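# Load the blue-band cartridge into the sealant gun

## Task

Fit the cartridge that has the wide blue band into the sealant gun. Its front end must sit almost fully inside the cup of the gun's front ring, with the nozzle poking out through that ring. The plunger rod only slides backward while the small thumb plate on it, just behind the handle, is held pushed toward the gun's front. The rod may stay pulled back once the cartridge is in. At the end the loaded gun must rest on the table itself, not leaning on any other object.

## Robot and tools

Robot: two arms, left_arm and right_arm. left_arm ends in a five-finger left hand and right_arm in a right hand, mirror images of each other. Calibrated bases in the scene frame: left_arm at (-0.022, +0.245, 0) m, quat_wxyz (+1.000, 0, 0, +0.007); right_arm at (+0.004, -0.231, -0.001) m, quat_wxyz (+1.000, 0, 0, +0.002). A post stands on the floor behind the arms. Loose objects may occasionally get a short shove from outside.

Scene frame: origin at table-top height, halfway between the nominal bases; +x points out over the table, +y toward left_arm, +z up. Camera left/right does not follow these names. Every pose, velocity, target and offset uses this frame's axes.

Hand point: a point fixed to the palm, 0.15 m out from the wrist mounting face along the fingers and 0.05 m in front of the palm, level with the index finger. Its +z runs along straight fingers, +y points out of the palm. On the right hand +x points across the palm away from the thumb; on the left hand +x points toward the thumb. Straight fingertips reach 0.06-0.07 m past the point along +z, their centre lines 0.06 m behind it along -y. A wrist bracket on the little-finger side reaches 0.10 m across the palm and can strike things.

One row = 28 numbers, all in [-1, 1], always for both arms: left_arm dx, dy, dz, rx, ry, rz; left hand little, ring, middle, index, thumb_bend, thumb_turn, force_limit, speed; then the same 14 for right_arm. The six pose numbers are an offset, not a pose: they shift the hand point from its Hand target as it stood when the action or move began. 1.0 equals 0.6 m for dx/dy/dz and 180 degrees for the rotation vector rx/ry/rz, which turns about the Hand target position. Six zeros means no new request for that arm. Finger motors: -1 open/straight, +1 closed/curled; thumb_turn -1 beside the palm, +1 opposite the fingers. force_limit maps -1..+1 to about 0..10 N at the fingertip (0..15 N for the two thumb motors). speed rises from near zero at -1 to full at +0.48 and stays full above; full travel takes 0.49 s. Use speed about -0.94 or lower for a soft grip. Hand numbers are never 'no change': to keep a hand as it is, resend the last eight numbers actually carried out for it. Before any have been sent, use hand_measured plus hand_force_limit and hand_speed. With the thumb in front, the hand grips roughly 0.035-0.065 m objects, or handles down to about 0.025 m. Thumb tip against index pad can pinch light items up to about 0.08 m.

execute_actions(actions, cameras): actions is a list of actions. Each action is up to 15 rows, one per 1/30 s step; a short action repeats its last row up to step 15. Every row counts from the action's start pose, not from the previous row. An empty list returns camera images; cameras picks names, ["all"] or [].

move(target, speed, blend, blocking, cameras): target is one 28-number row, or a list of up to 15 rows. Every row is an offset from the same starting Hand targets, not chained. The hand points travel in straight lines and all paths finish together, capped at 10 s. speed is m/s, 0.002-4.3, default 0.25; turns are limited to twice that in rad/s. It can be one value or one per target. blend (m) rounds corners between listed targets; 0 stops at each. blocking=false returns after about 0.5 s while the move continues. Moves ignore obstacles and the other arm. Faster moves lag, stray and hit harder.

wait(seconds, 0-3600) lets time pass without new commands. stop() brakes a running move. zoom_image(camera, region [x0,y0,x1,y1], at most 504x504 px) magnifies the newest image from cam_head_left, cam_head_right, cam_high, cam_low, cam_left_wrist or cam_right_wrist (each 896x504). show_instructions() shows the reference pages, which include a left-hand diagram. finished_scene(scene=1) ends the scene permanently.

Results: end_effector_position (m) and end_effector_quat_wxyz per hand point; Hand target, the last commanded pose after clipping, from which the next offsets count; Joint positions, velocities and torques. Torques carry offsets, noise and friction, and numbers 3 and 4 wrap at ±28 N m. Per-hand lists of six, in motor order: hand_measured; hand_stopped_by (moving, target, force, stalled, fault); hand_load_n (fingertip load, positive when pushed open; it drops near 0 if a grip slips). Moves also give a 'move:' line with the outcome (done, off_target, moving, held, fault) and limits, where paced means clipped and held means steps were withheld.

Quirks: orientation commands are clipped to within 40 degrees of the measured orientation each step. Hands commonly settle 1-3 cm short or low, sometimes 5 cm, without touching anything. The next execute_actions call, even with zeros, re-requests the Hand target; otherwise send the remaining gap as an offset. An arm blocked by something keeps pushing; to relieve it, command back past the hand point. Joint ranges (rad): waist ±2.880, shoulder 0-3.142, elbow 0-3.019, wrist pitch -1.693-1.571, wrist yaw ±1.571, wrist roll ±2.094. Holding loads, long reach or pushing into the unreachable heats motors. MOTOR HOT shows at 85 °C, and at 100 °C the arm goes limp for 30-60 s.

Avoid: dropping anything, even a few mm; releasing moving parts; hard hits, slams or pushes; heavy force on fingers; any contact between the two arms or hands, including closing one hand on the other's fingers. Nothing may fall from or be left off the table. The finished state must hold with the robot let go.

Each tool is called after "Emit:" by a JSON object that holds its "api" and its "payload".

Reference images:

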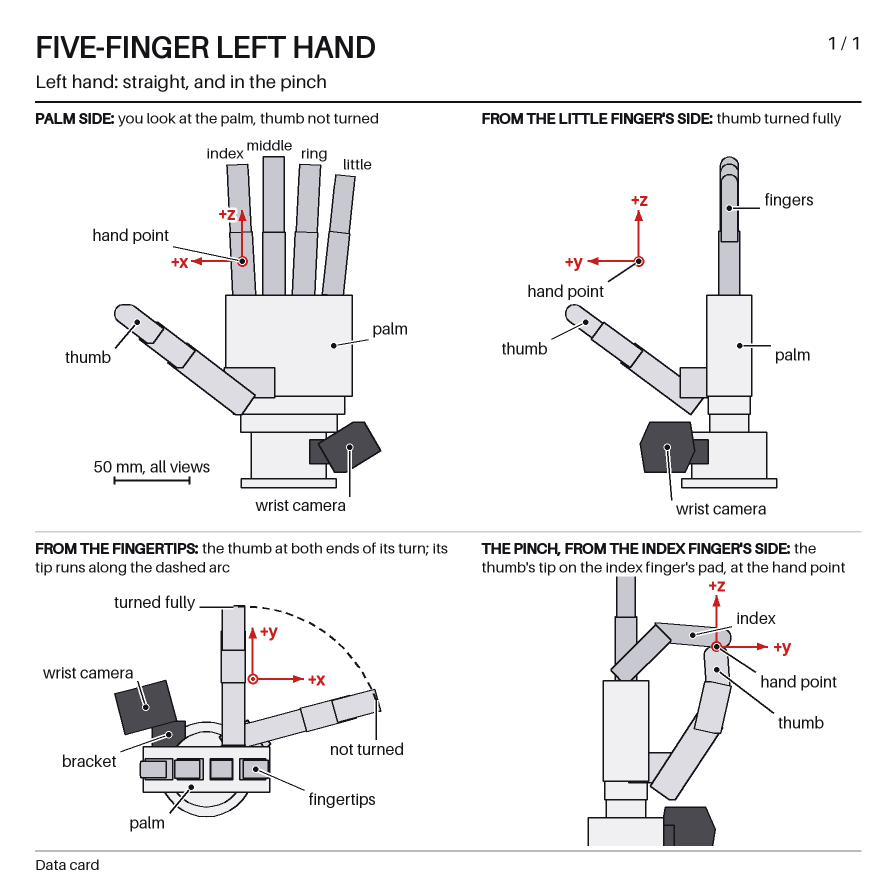

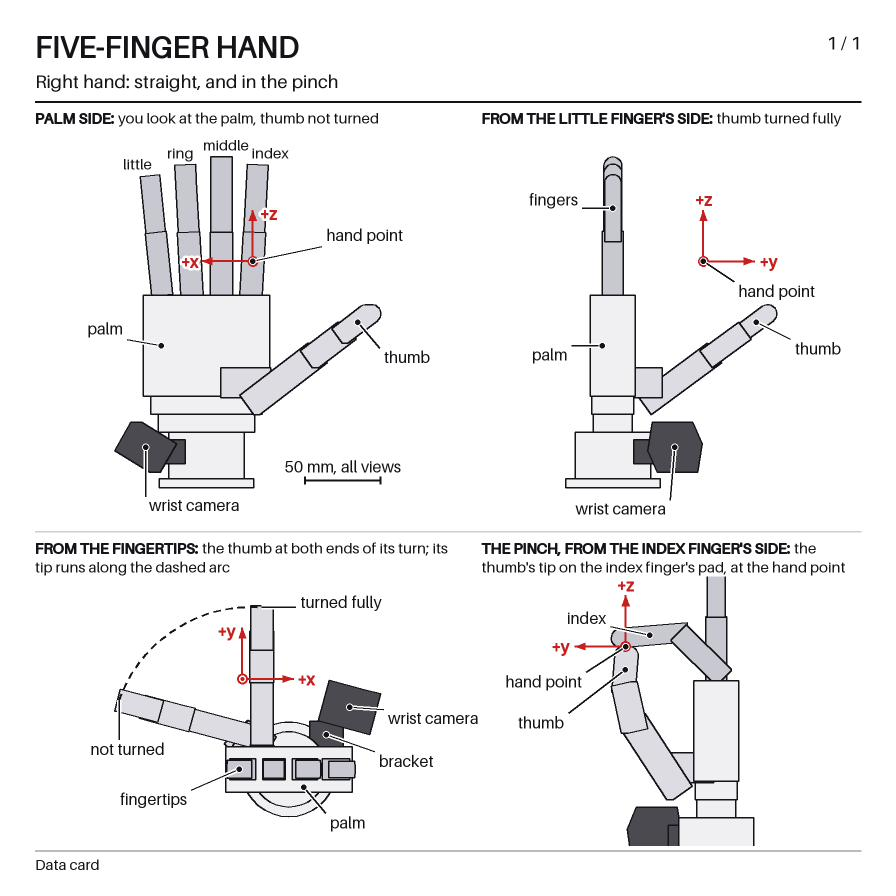

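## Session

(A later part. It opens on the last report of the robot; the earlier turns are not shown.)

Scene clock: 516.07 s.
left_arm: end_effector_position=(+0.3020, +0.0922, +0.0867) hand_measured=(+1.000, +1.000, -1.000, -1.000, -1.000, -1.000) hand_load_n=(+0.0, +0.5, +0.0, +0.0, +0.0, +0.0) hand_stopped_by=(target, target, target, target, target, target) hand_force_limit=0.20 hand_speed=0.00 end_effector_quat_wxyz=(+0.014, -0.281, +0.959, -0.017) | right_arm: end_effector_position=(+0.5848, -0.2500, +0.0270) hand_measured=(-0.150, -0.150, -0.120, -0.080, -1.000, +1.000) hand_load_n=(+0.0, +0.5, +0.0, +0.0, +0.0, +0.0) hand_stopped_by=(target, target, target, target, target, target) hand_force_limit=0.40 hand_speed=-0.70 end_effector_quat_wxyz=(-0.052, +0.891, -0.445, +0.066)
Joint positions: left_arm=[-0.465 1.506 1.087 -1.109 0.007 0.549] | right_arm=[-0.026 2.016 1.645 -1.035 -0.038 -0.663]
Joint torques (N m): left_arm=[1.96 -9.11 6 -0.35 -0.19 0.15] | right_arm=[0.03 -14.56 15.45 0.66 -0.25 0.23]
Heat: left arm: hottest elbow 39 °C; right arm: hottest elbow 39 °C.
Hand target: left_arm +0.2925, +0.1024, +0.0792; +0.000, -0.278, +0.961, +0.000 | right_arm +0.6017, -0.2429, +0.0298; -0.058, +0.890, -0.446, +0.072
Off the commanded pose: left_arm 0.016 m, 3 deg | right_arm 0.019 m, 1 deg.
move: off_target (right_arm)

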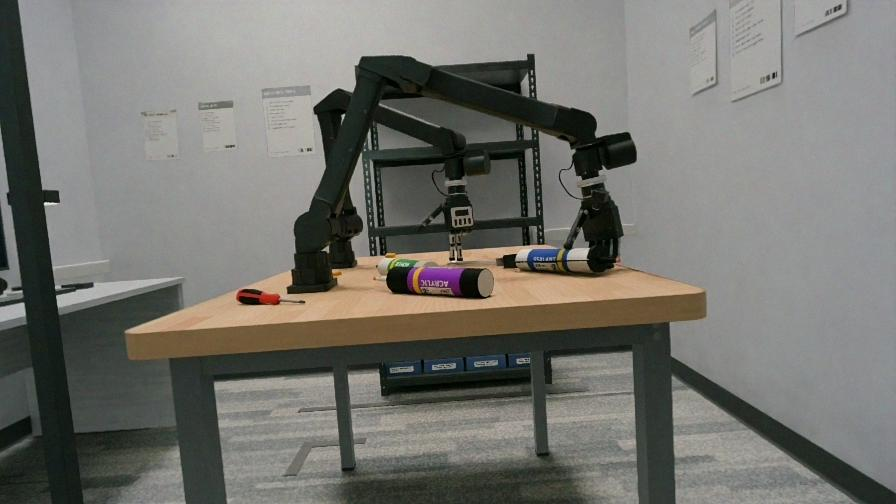

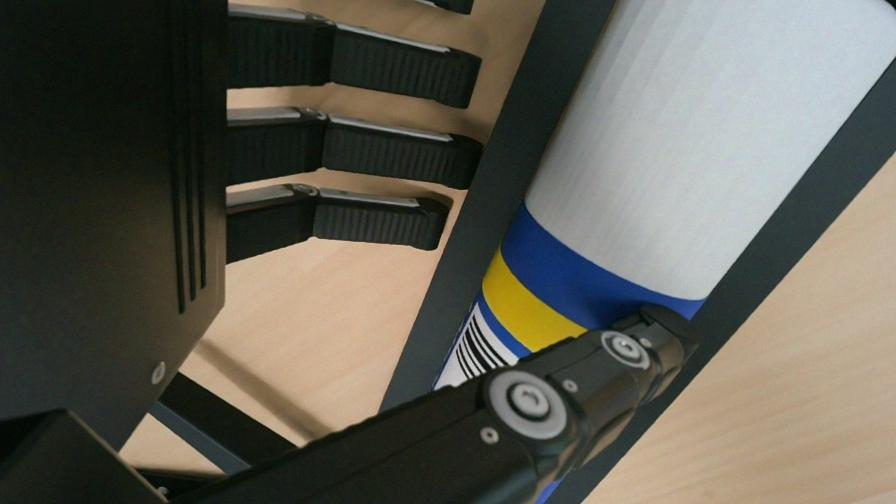

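Emit:
{"api": "move", "payload": {"target": [0,0,0,0,0,0,1,1,-1,-1,-1,-1,0.2,0,0.03,0.018,0.07,0,0,0,-0.15,-0.15,-0.12,-0.08,-1,1,0.4,-0.7], "speed": 0.1}}

Emit:
{"api": "move", "payload": {"target": [0,0,0,0,0,0,1,1,-1,-1,-1,-1,0.2,0,0.03,0.018,0.08,0,0,0,-0.15,-0.15,-0.12,-0.08,-1,1,0.4,-0.7], "speed": 0.15, "cameras": ["all"]}}

Emit:
{"api": "zoom_image", "payload": {"camera": "cam_low", "region": [510, 205, 650, 290]}}

Emit:
{"api": "zoom_image", "payload": {"camera": "cam_high", "region": [305, 200, 425, 270]}}

Scene clock: 517.67 s.
left_arm: end_effector_position=(+0.3020, +0.0922, +0.0867) hand_measured=(+1.000, +1.000, -1.000, -1.000, -1.000, -1.000) hand_load_n=(+0.0, +0.0, +0.0, +0.0, -0.5, +0.0) hand_stopped_by=(target, target, target, target, target, target) hand_force_limit=0.20 hand_speed=0.00 end_effector_quat_wxyz=(+0.014, -0.281, +0.959, -0.017) | right_arm: end_effector_position=(+0.6037, -0.2373, +0.0662) hand_measured=(-0.150, -0.150, -0.120, -0.080, -1.000, +1.000) hand_load_n=(+0.0, +0.0, +0.0, +0.0, +0.0, +0.0) hand_stopped_by=(target, target, target, target, target, target) hand_force_limit=0.40 hand_speed=-0.70 end_effector_quat_wxyz=(-0.053, +0.892, -0.444, +0.063)
Joint positions: left_arm=[-0.465 1.506 1.087 -1.109 0.007 0.549] | right_arm=[-0.006 2.036 1.784 -1.159 -0.038 -0.646]
Joint torques (N m): left_arm=[1.79 -8.94 6.17 -0.39 -0.23 0.19] | right_arm=[-0.21 -15.56 15.84 0.62 -0.13 0.24]
Heat: left arm: hottest elbow 39 °C; right arm: hottest elbow 39 °C.
Hand target: left_arm +0.2925, +0.1024, +0.0792; +0.000, -0.278, +0.961, +0.000 | right_arm +0.6197, -0.2320, +0.0717; -0.058, +0.890, -0.446, +0.072
Off the commanded pose: left_arm 0.016 m, 3 deg | right_arm 0.018 m, 1 deg.
move: off_target (right_arm)

Scene clock: 518.97 s.
left_arm: end_effector_position=(+0.3020, +0.0922, +0.0867) hand_measured=(+1.000, +1.000, -1.000, -1.000, -1.000, -1.000) hand_load_n=(+0.0, +0.0, +0.0, +0.0, +0.0, +0.0) hand_stopped_by=(target, target, target, target, target, target) hand_force_limit=0.20 hand_speed=0.00 end_effector_quat_wxyz=(+0.014, -0.281, +0.959, -0.017) | right_arm: end_effector_position=(+0.6233, -0.2266, +0.1125) hand_measured=(-0.150, -0.150, -0.120, -0.080, -1.000, +1.000) hand_load_n=(+0.0, +0.0, +0.0, +0.0, +0.0, +0.0) hand_stopped_by=(target, target, target, target, target, target) hand_force_limit=0.40 hand_speed=-0.70 end_effector_quat_wxyz=(-0.053, +0.892, -0.444, +0.062)
Joint positions: left_arm=[-0.465 1.506 1.087 -1.109 0.007 0.549] | right_arm=[0.01 2.07 1.964 -1.306 -0.037 -0.63]
Joint torques (N m): left_arm=[2.14 -9.76 6.05 -0.32 -0.2 0.21] | right_arm=[-0.21 -16.44 16.2 0.61 -0.04 0.23]
Heat: left arm: hottest elbow 39 °C; right arm: hottest elbow 39 °C.
Hand target: left_arm +0.2925, +0.1024, +0.0792; +0.000, -0.278, +0.961, +0.000 | right_arm +0.6376, -0.2213, +0.1197; -0.058, +0.890, -0.446, +0.072
Off the commanded pose: left_arm 0.016 m, 3 deg | right_arm 0.017 m, 1 deg.
move: off_target (right_arm)

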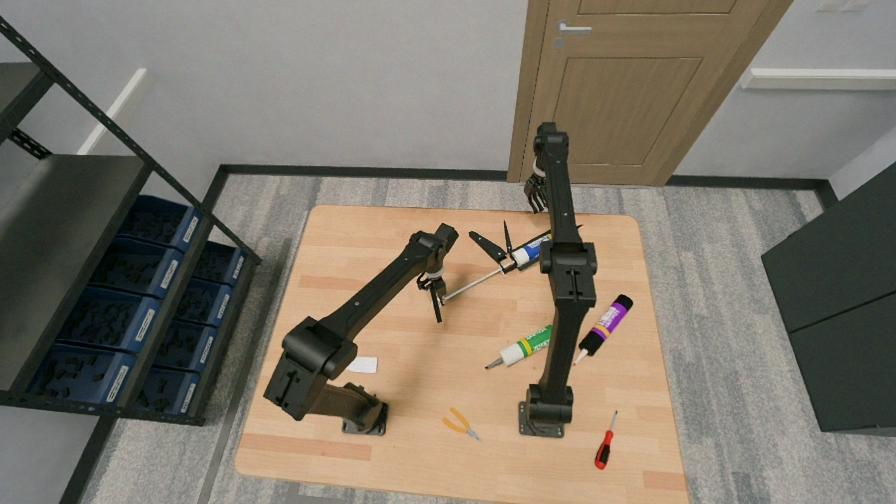

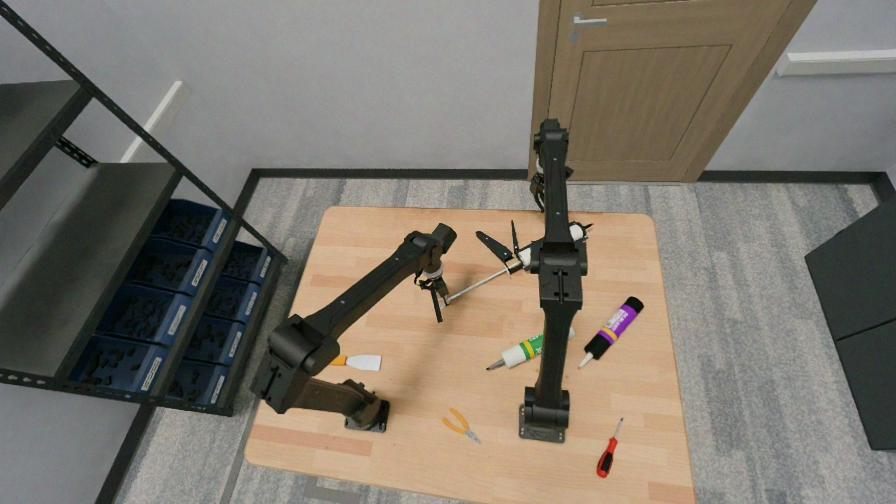

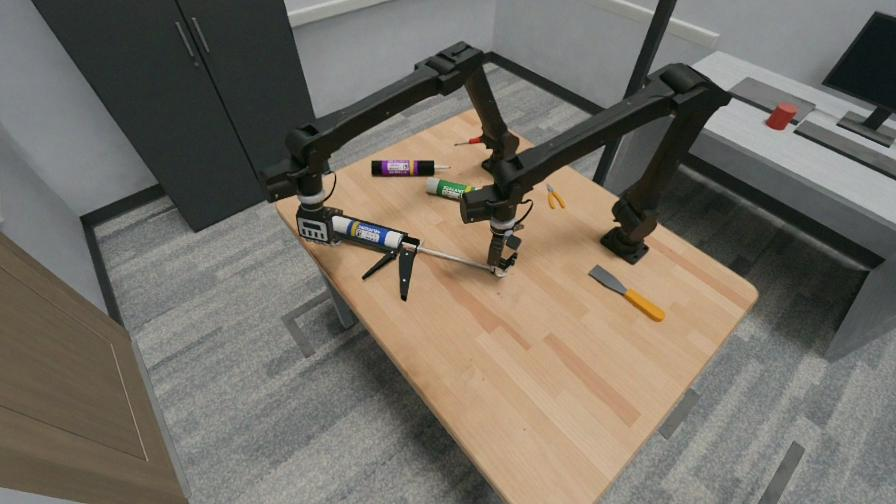

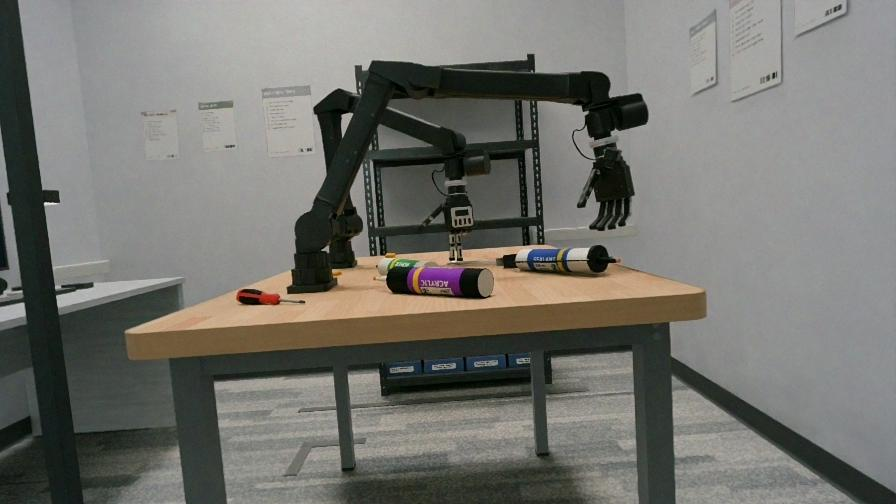

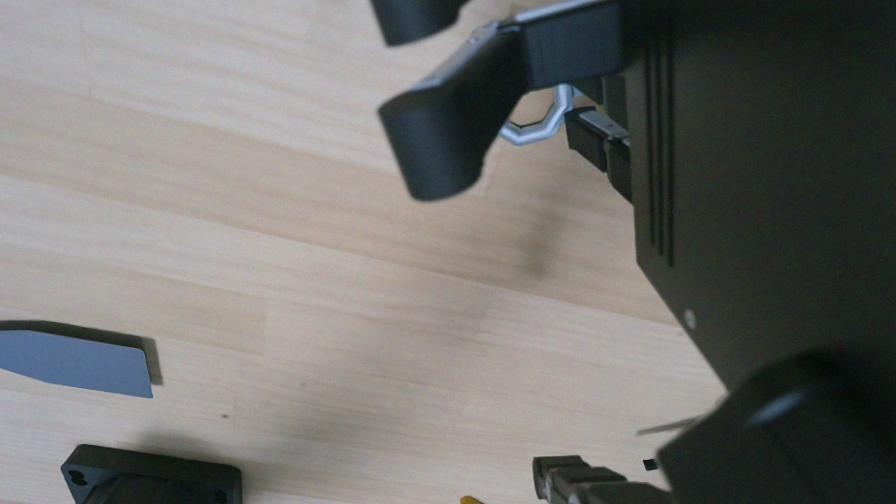

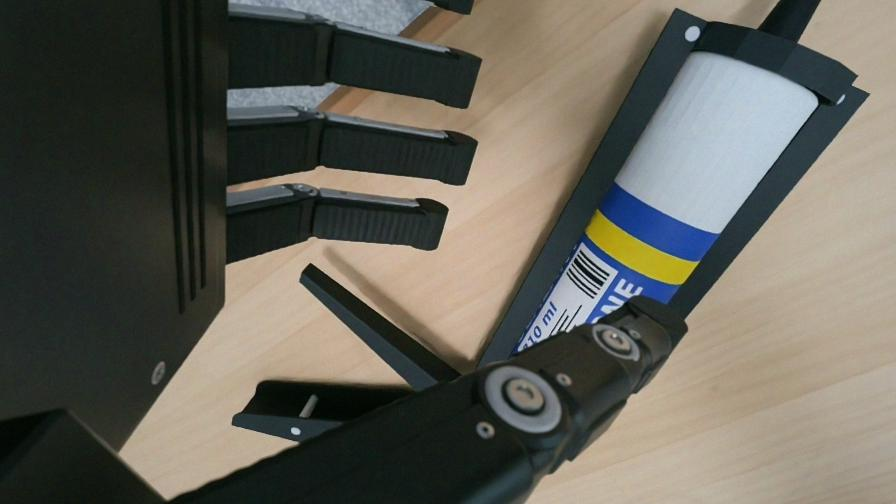

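Scaled by 3.600 from the camera's image (finer frame: 1280x720).

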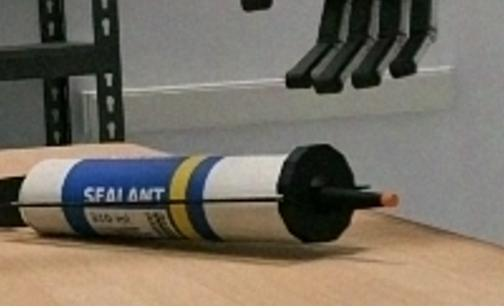

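Scaled by 4.200 from the camera's image (finer frame: 1280x720).

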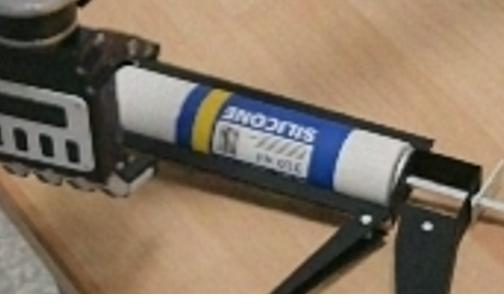

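Emit:
{"api": "zoom_image", "payload": {"camera": "cam_right_wrist", "region": [600, 0, 896, 200]}}

Emit:
{"api": "zoom_image", "payload": {"camera": "cam_low", "region": [575, 235, 635, 285]}}

Scaled by 1.703 from the camera's image (finer frame: 1280x720).

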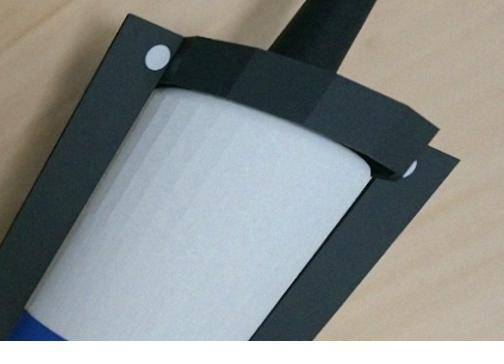

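Scaled by 8.400 from the camera's image (finer frame: 1280x720).

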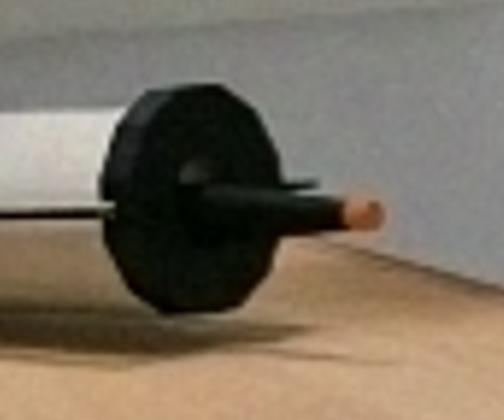

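Emit:
{"api": "move", "payload": {"target": [0,0,0,0,0,0,1,1,-1,-1,-1,-1,0.2,0,0.062,-0.168,-0.06,0,0,0,0.0,0.04,0.1,0.14,-1,1,0.4,-0.5], "speed": 0.12, "cameras": ["cam_low","cam_high","cam_right_wrist"]}}

Emit:
{"api": "zoom_image", "payload": {"camera": "cam_high", "region": [275, 200, 425, 280]}}

Scene clock: 521.43 s.
left_arm: end_effector_position=(+0.3020, +0.0922, +0.0867) hand_measured=(+1.000, +1.000, -1.000, -1.000, -1.000, -1.000) hand_load_n=(+0.0, +0.0, +0.0, +0.0, +0.0, +0.0) hand_stopped_by=(target, target, target, target, target, target) hand_force_limit=0.20 hand_speed=0.00 end_effector_quat_wxyz=(+0.014, -0.281, +0.959, -0.017) | right_arm: end_effector_position=(+0.6616, -0.3176, +0.0812) hand_measured=(+0.000, +0.040, +0.100, +0.140, -1.000, +1.000) hand_load_n=(+0.0, +0.5, +0.0, +0.0, +0.0, +0.0) hand_stopped_by=(target, target, target, target, target, target) hand_force_limit=0.40 hand_speed=-0.50 end_effector_quat_wxyz=(-0.054, +0.889, -0.450, +0.064)
Joint positions: left_arm=[-0.465 1.506 1.087 -1.109 0.007 0.549] | right_arm=[-0.123 2.218 2.132 -1.327 -0.057 -0.748]
Joint torques (N m): left_arm=[1.61 -9.41 6.06 -0.23 -0.25 0.18] | right_arm=[-1.14 -17.44 16.35 0.61 -0.25 0.02]
Heat: left arm: hottest elbow 39 °C; right arm: hottest elbow 39 °C.
Hand target: left_arm +0.2925, +0.1024, +0.0792; +0.000, -0.278, +0.961, +0.000 | right_arm +0.6749, -0.3221, +0.0837; -0.058, +0.890, -0.446, +0.072
Off the commanded pose: left_arm 0.016 m, 3 deg | right_arm 0.014 m, 1 deg.
move: off_target (right_arm)
Images, in order (width x height): cam_high 896x504, cam_low 896x504, cam_right_wrist 896x504.

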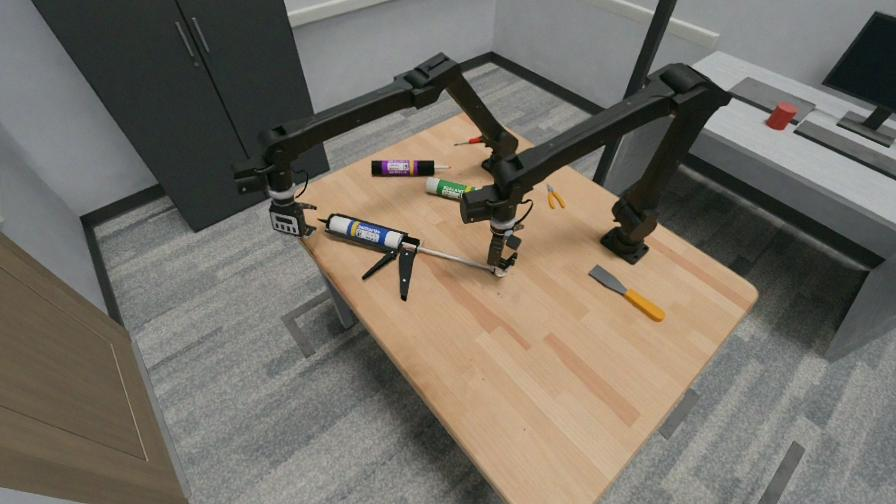

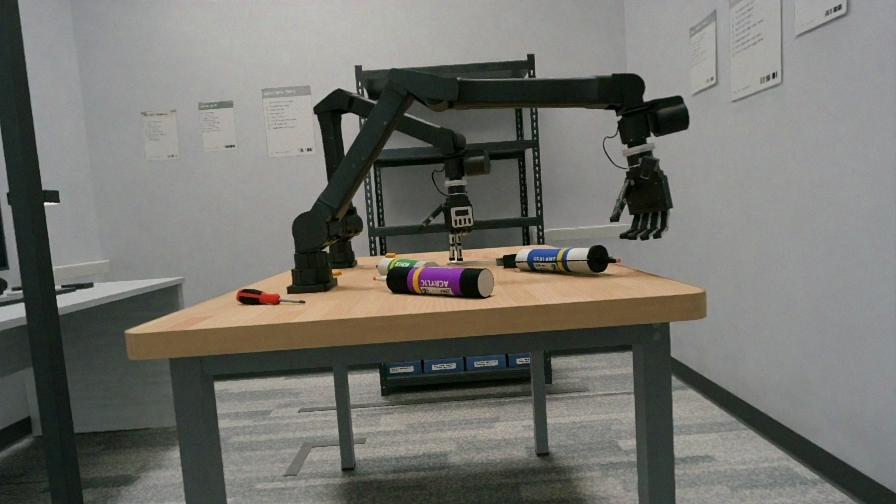

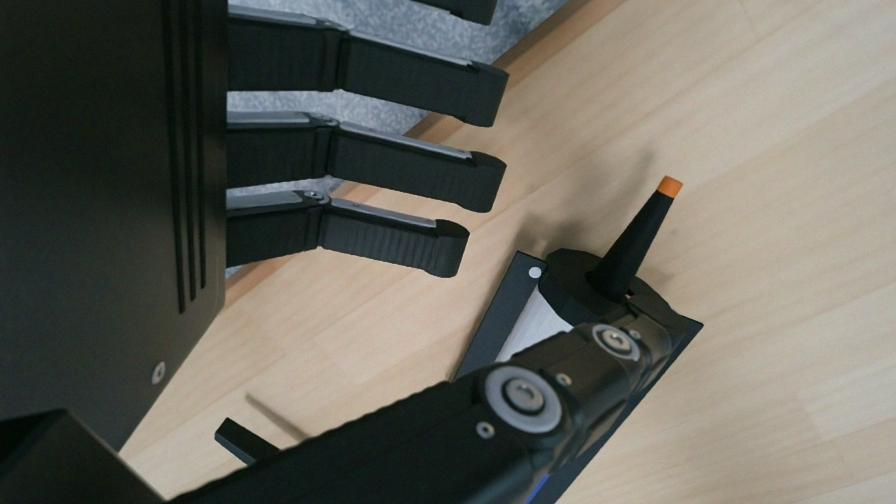

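Scaled by 3.360 from the camera's image (finer frame: 1280x720).

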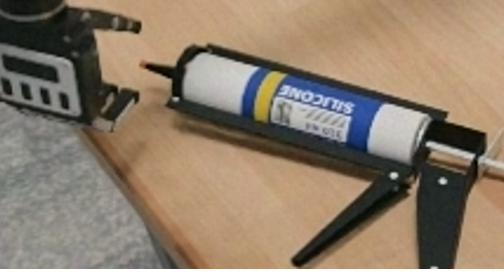

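Emit:
{"api": "zoom_image", "payload": {"camera": "cam_right_wrist", "region": [500, 150, 760, 340]}}

Emit:
{"api": "zoom_image", "payload": {"camera": "cam_high", "region": [305, 205, 365, 250]}}

Scaled by 1.938 from the camera's image (finer frame: 1280x720).

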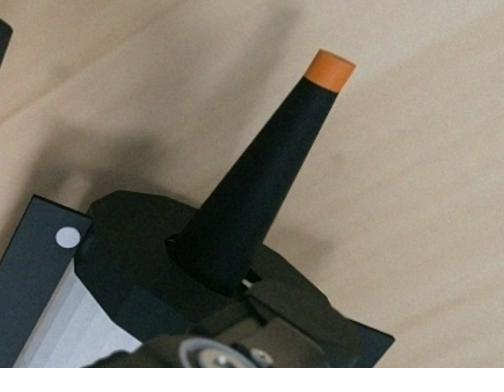

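Scaled by 8.400 from the camera's image (finer frame: 1280x720).

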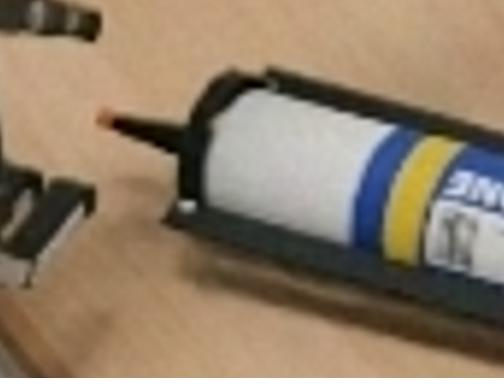

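Emit:
{"api": "move", "payload": {"target": [0,0,0,0,0,0,1,1,-1,-1,-1,-1,0.2,0,-0.013,-0.009,-0.09,0,0,0,0.0,0.04,0.1,0.14,-1,1,0.4,-0.5], "speed": 0.1, "cameras": ["cam_low","cam_high","cam_right_wrist"]}}

Emit:
{"api": "zoom_image", "payload": {"camera": "cam_high", "region": [275, 200, 395, 280]}}

Emit:
{"api": "zoom_image", "payload": {"camera": "cam_low", "region": [570, 205, 690, 285]}}

Scene clock: 523.00 s.
left_arm: end_effector_position=(+0.3020, +0.0922, +0.0867) hand_measured=(+1.000, +1.000, -1.000, -1.000, -1.000, -1.000) hand_load_n=(+0.0, +0.0, +0.0, +0.0, +0.0, +0.0) hand_stopped_by=(target, target, target, target, target, target) hand_force_limit=0.20 hand_speed=0.00 end_effector_quat_wxyz=(+0.014, -0.281, +0.959, -0.017) | right_arm: end_effector_position=(+0.6692, -0.3208, +0.0467) hand_measured=(+0.000, +0.040, +0.100, +0.140, -1.000, +1.000) hand_load_n=(+0.0, +0.0, +0.0, +0.0, +0.0, +0.0) hand_stopped_by=(target, target, target, target, target, target) hand_force_limit=0.40 hand_speed=-0.50 end_effector_quat_wxyz=(-0.060, +0.889, -0.446, +0.080)
Joint positions: left_arm=[-0.465 1.506 1.087 -1.109 0.007 0.549] | right_arm=[-0.126 2.227 2.057 -1.209 -0.059 -0.757]
Joint torques (N m): left_arm=[2.08 -9.76 6.06 -0.39 -0.24 0.16] | right_arm=[-1.67 -17.96 10.5 1.57 -0.25 0.01]
Heat: left arm: hottest elbow 39 °C; right arm: hottest elbow 39 °C.
Hand target: left_arm +0.2925, +0.1024, +0.0792; +0.000, -0.278, +0.961, +0.000 | right_arm +0.6671, -0.3275, +0.0297; -0.058, +0.890, -0.446, +0.072
Off the commanded pose: left_arm 0.016 m, 3 deg | right_arm 0.018 m, 1 deg.
move: off_target (right_arm)
Images, in order (width x height): cam_high 896x504, cam_low 896x504, cam_right_wrist 896x504.

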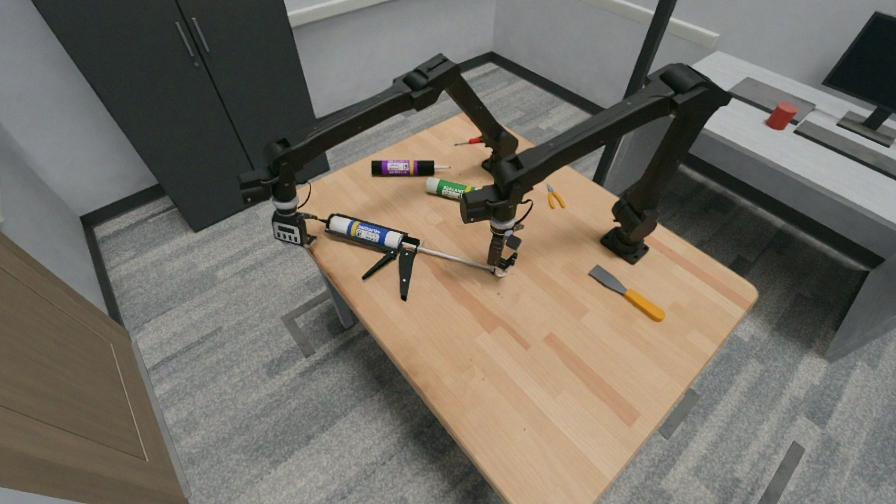

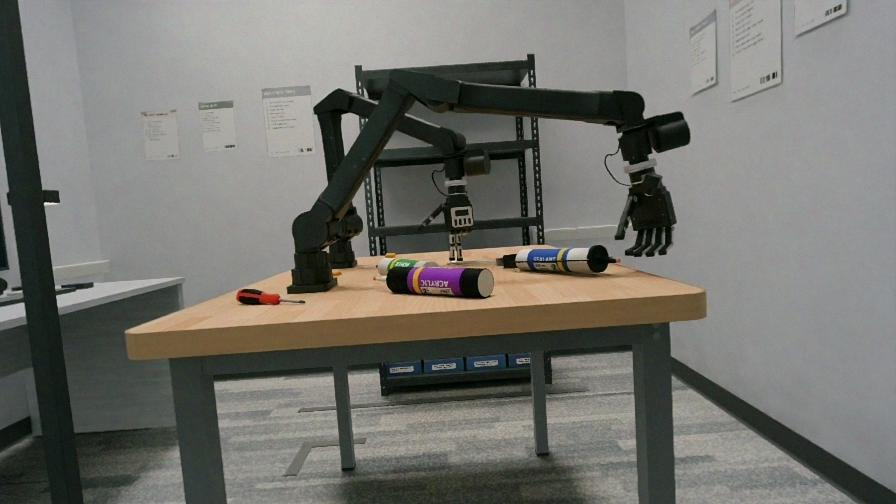

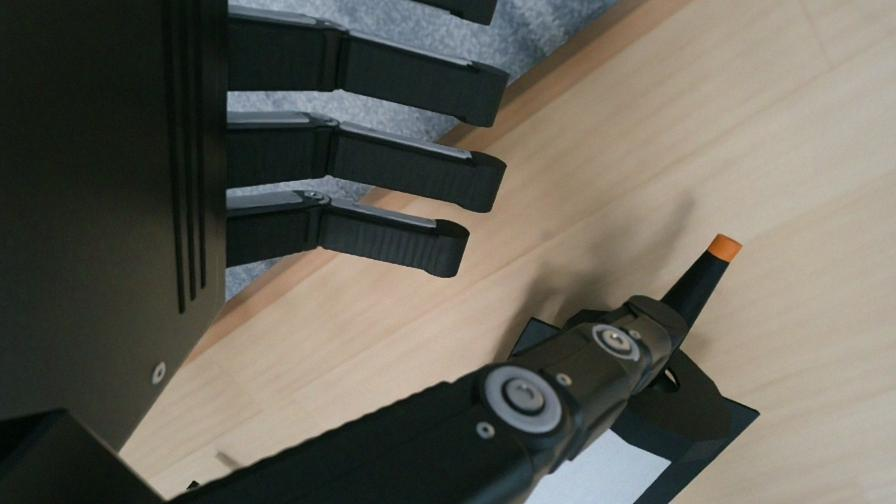

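Scaled by 4.200 from the camera's image (finer frame: 1280x720).

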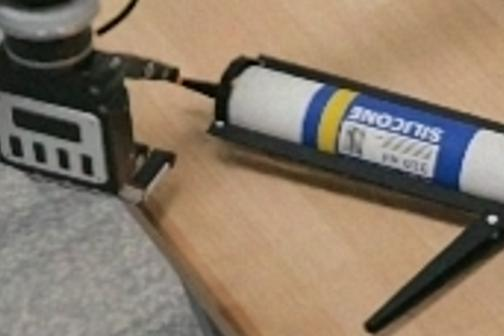

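Scaled by 4.200 from the camera's image (finer frame: 1280x720).

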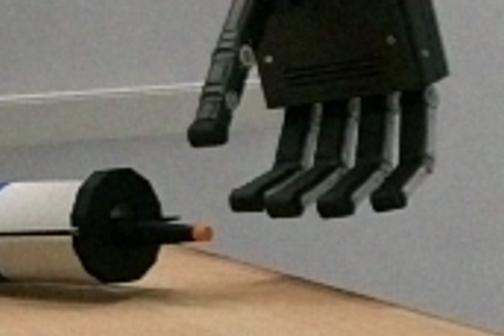

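Emit:
{"api": "move", "payload": {"target": [0,0,0,0,0,0,1,1,-1,-1,-1,-1,0.2,0,-0.0207,-0.015,-0.033,0,0,0,0.0,0.04,0.1,0.14,-1,1,0.4,-0.5], "speed": 0.08, "cameras": ["cam_low","cam_right_wrist"]}}

Emit:
{"api": "zoom_image", "payload": {"camera": "cam_low", "region": [570, 205, 690, 285]}}

Scene clock: 524.60 s.
left_arm: end_effector_position=(+0.3020, +0.0922, +0.0867) hand_measured=(+1.000, +1.000, -1.000, -1.000, -1.000, -1.000) hand_load_n=(+0.5, +0.0, +0.0, +0.0, +0.0, +0.0) hand_stopped_by=(target, target, target, target, target, target) hand_force_limit=0.20 hand_speed=0.00 end_effector_quat_wxyz=(+0.014, -0.281, +0.959, -0.017) | right_arm: end_effector_position=(+0.6562, -0.3318, +0.0155) hand_measured=(+0.000, +0.040, +0.100, +0.140, -1.000, +1.000) hand_load_n=(+0.0, +0.0, +0.0, +0.5, +0.0, +0.0) hand_stopped_by=(target, target, target, target, target, target) hand_force_limit=0.40 hand_speed=-0.50 end_effector_quat_wxyz=(-0.057, +0.889, -0.448, +0.073)
Joint positions: left_arm=[-0.465 1.506 1.087 -1.109 0.007 0.549] | right_arm=[-0.145 2.227 1.973 -1.142 -0.062 -0.772]
Joint torques (N m): left_arm=[0.85 -9.58 5.9 -0.44 -0.24 0.18] | right_arm=[-1.2 -18.96 10.13 1.52 -0.25 0.03]
Heat: left arm: hottest elbow 39 °C; right arm: hottest elbow 39 °C.
Hand target: left_arm +0.2925, +0.1024, +0.0792; +0.000, -0.278, +0.961, +0.000 | right_arm +0.6547, -0.3364, +0.0099; -0.058, +0.890, -0.446, +0.072
Off the commanded pose: left_arm 0.016 m, 3 deg | right_arm 0.007 m, 0 deg.
move: done

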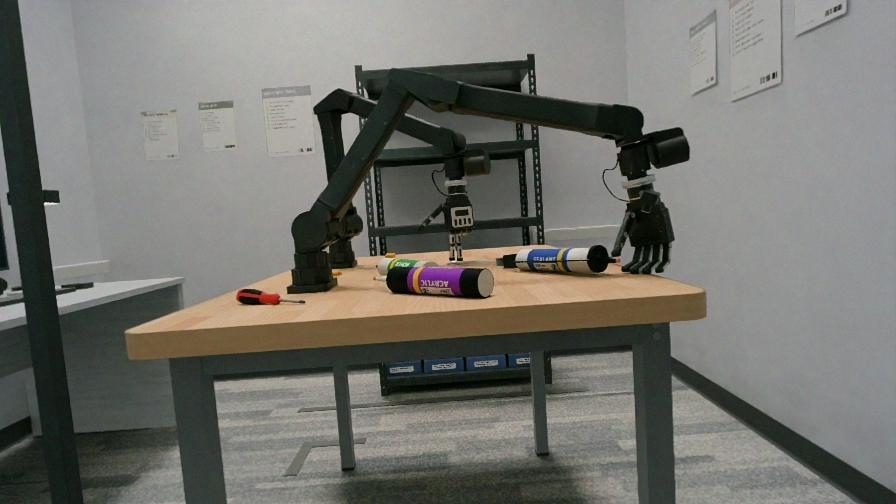

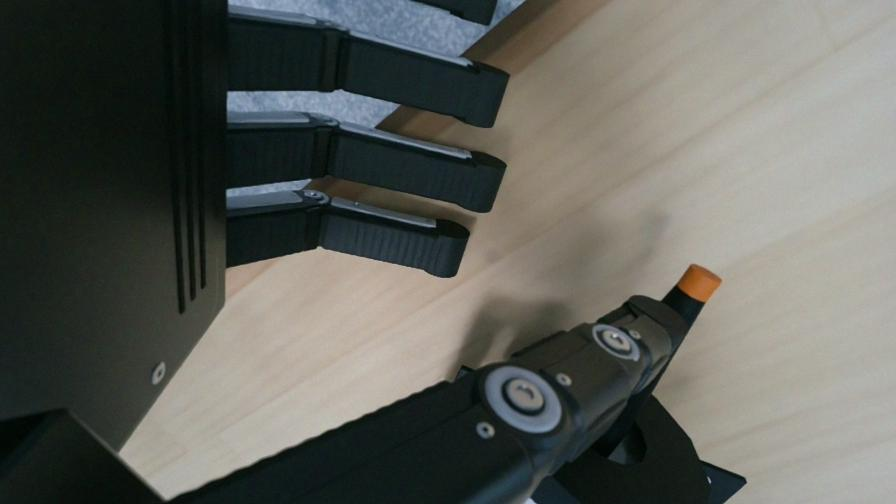

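Scaled by 4.200 from the camera's image (finer frame: 1280x720).

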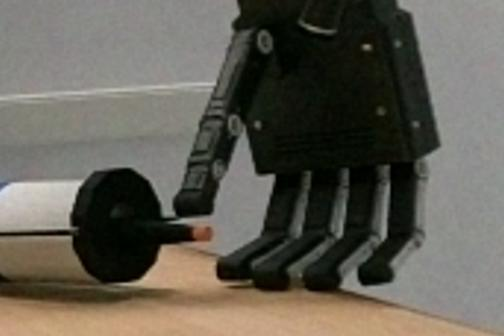

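Emit:
{"api": "move", "payload": {"target": [0,0,0,0,0,0,1,1,-1,-1,-1,-1,0.2,0,0.01,0,0.025,0,0,0,0.0,0.04,0.1,0.14,-1,1,0.4,-0.5], "speed": 0.06}}

Scene clock: 525.57 s.
left_arm: end_effector_position=(+0.3020, +0.0922, +0.0867) hand_measured=(+1.000, +1.000, -1.000, -1.000, -1.000, -1.000) hand_load_n=(+0.0, +0.0, +0.0, +0.0, +0.0, +0.0) hand_stopped_by=(target, target, target, target, target, target) hand_force_limit=0.20 hand_speed=0.00 end_effector_quat_wxyz=(+0.014, -0.281, +0.959, -0.017) | right_arm: end_effector_position=(+0.6498, -0.3310, +0.0159) hand_measured=(+0.000, +0.040, +0.100, +0.140, -1.000, +1.000) hand_load_n=(+0.0, +0.0, +0.0, +0.0, +0.0, +0.0) hand_stopped_by=(target, target, target, target, target, target) hand_force_limit=0.40 hand_speed=-0.50 end_effector_quat_wxyz=(-0.053, +0.890, -0.449, +0.062)
Joint positions: left_arm=[-0.465 1.506 1.087 -1.109 0.007 0.549] | right_arm=[-0.145 2.227 1.973 -1.166 -0.062 -0.772]
Joint torques (N m): left_arm=[1.14 -9.23 6.09 -0.55 -0.22 0.19] | right_arm=[-1.32 -18.61 14.6 0.55 -0.24 0.02]
Heat: left arm: hottest elbow 39 °C; right arm: hottest elbow 39 °C.
Hand target: left_arm +0.2925, +0.1024, +0.0792; +0.000, -0.278, +0.961, +0.000 | right_arm +0.6606, -0.3364, +0.0249; -0.058, +0.890, -0.446, +0.072
Off the commanded pose: left_arm 0.016 m, 3 deg | right_arm 0.015 m, 1 deg.
move: off_target (right_arm)

Emit:
{"api": "move", "payload": {"target": [0,0,0,0,0,0,1,1,-1,-1,-1,-1,0.2,0,0.01,0,0.02,0,0,0,0.0,0.04,0.1,0.14,-1,1,0.4,-0.5], "speed": 0.06, "cameras": ["cam_low","cam_right_wrist"]}}

Emit:
{"api": "zoom_image", "payload": {"camera": "cam_low", "region": [570, 205, 690, 285]}}

Scene clock: 526.57 s.
left_arm: end_effector_position=(+0.3020, +0.0922, +0.0867) hand_measured=(+1.000, +1.000, -1.000, -1.000, -1.000, -1.000) hand_load_n=(+0.0, +0.0, +0.0, +0.0, +0.0, +0.0) hand_stopped_by=(target, target, target, target, target, target) hand_force_limit=0.20 hand_speed=0.00 end_effector_quat_wxyz=(+0.014, -0.281, +0.959, -0.017) | right_arm: end_effector_position=(+0.6517, -0.3312, +0.0291) hand_measured=(+0.000, +0.040, +0.100, +0.140, -1.000, +1.000) hand_load_n=(+0.0, +0.0, +0.0, +0.0, +0.0, +0.0) hand_stopped_by=(target, target, target, target, target, target) hand_force_limit=0.40 hand_speed=-0.50 end_effector_quat_wxyz=(-0.053, +0.890, -0.449, +0.059)
Joint positions: left_arm=[-0.465 1.506 1.087 -1.109 0.007 0.549] | right_arm=[-0.145 2.227 2.008 -1.205 -0.062 -0.772]
Joint torques (N m): left_arm=[1.9 -9.17 6.01 -0.39 -0.22 0.19] | right_arm=[-1.2 -17.96 15.97 0.58 -0.23 0.03]
Heat: left arm: hottest elbow 39 °C; right arm: hottest elbow 39 °C.
Hand target: left_arm +0.2925, +0.1024, +0.0792; +0.000, -0.278, +0.961, +0.000 | right_arm +0.6666, -0.3364, +0.0368; -0.058, +0.890, -0.446, +0.072
Off the commanded pose: left_arm 0.016 m, 3 deg | right_arm 0.018 m, 2 deg.
move: off_target (right_arm)

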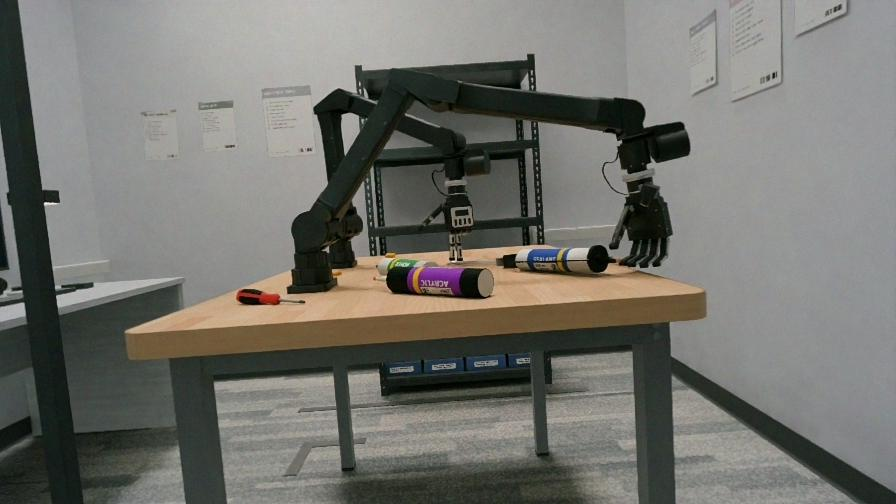

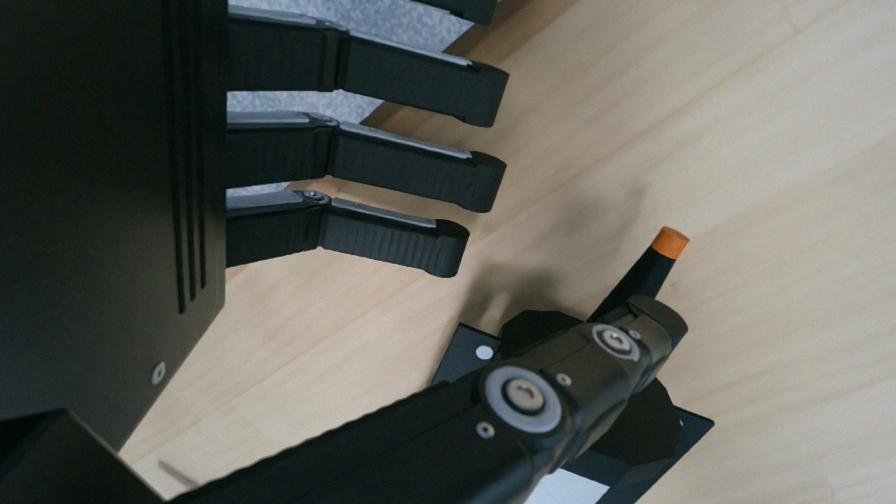

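Scaled by 4.200 from the camera's image (finer frame: 1280x720).

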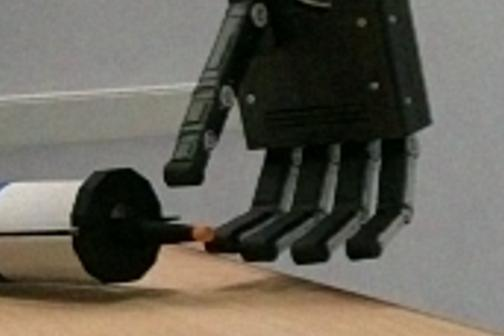

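Emit:
{"api": "move", "payload": {"target": [0,0,0,0,0,0,1,1,-1,-1,-1,-1,0.2,0,-0.0277,-0.02,-0.013,0,0,0,0.0,0.04,0.1,0.14,-1,1,0.4,-0.5], "speed": 0.06, "cameras": ["cam_low","cam_right_wrist"]}}

Emit:
{"api": "zoom_image", "payload": {"camera": "cam_low", "region": [570, 205, 690, 285]}}

Scene clock: 527.80 s.
left_arm: end_effector_position=(+0.3020, +0.0922, +0.0867) hand_measured=(+1.000, +1.000, -1.000, -1.000, -1.000, -1.000) hand_load_n=(+0.0, +0.0, +0.0, +0.0, +0.0, +0.0) hand_stopped_by=(target, target, target, target, target, target) hand_force_limit=0.20 hand_speed=0.00 end_effector_quat_wxyz=(+0.014, -0.281, +0.959, -0.017) | right_arm: end_effector_position=(+0.6501, -0.3434, +0.0226) hand_measured=(+0.000, +0.040, +0.100, +0.140, -1.000, +1.000) hand_load_n=(+0.0, +0.0, +0.0, +0.0, +0.0, +0.0) hand_stopped_by=(target, target, target, target, target, target) hand_force_limit=0.40 hand_speed=-0.50 end_effector_quat_wxyz=(-0.054, +0.890, -0.449, +0.064)
Joint positions: left_arm=[-0.465 1.506 1.087 -1.109 0.007 0.549] | right_arm=[-0.162 2.224 1.987 -1.178 -0.065 -0.79]
Joint torques (N m): left_arm=[1.9 -9.23 6.08 -0.35 -0.23 0.2] | right_arm=[-1.38 -20.31 10.03 1.47 -0.24 0.04]
Heat: left arm: hottest elbow 39 °C; right arm: hottest elbow 39 °C.
Hand target: left_arm +0.2925, +0.1024, +0.0792; +0.000, -0.278, +0.961, +0.000 | right_arm +0.6501, -0.3484, +0.0292; -0.058, +0.890, -0.446, +0.072
Off the commanded pose: left_arm 0.016 m, 3 deg | right_arm 0.008 m, 1 deg.
move: done

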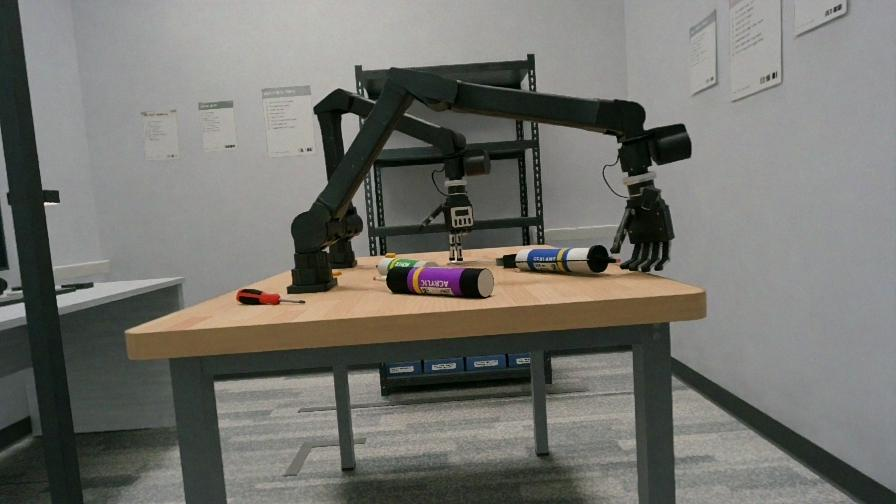

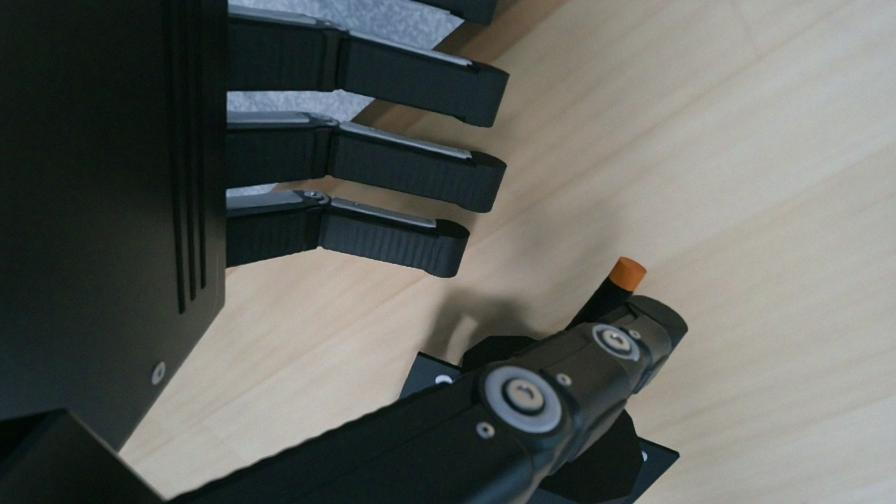

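Scaled by 4.200 from the camera's image (finer frame: 1280x720).

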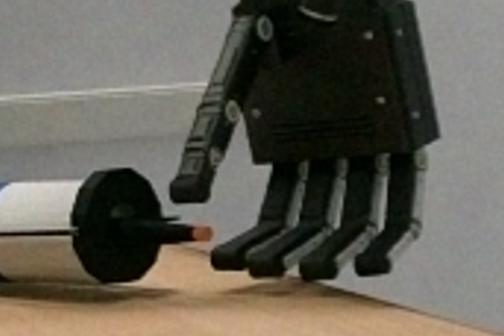

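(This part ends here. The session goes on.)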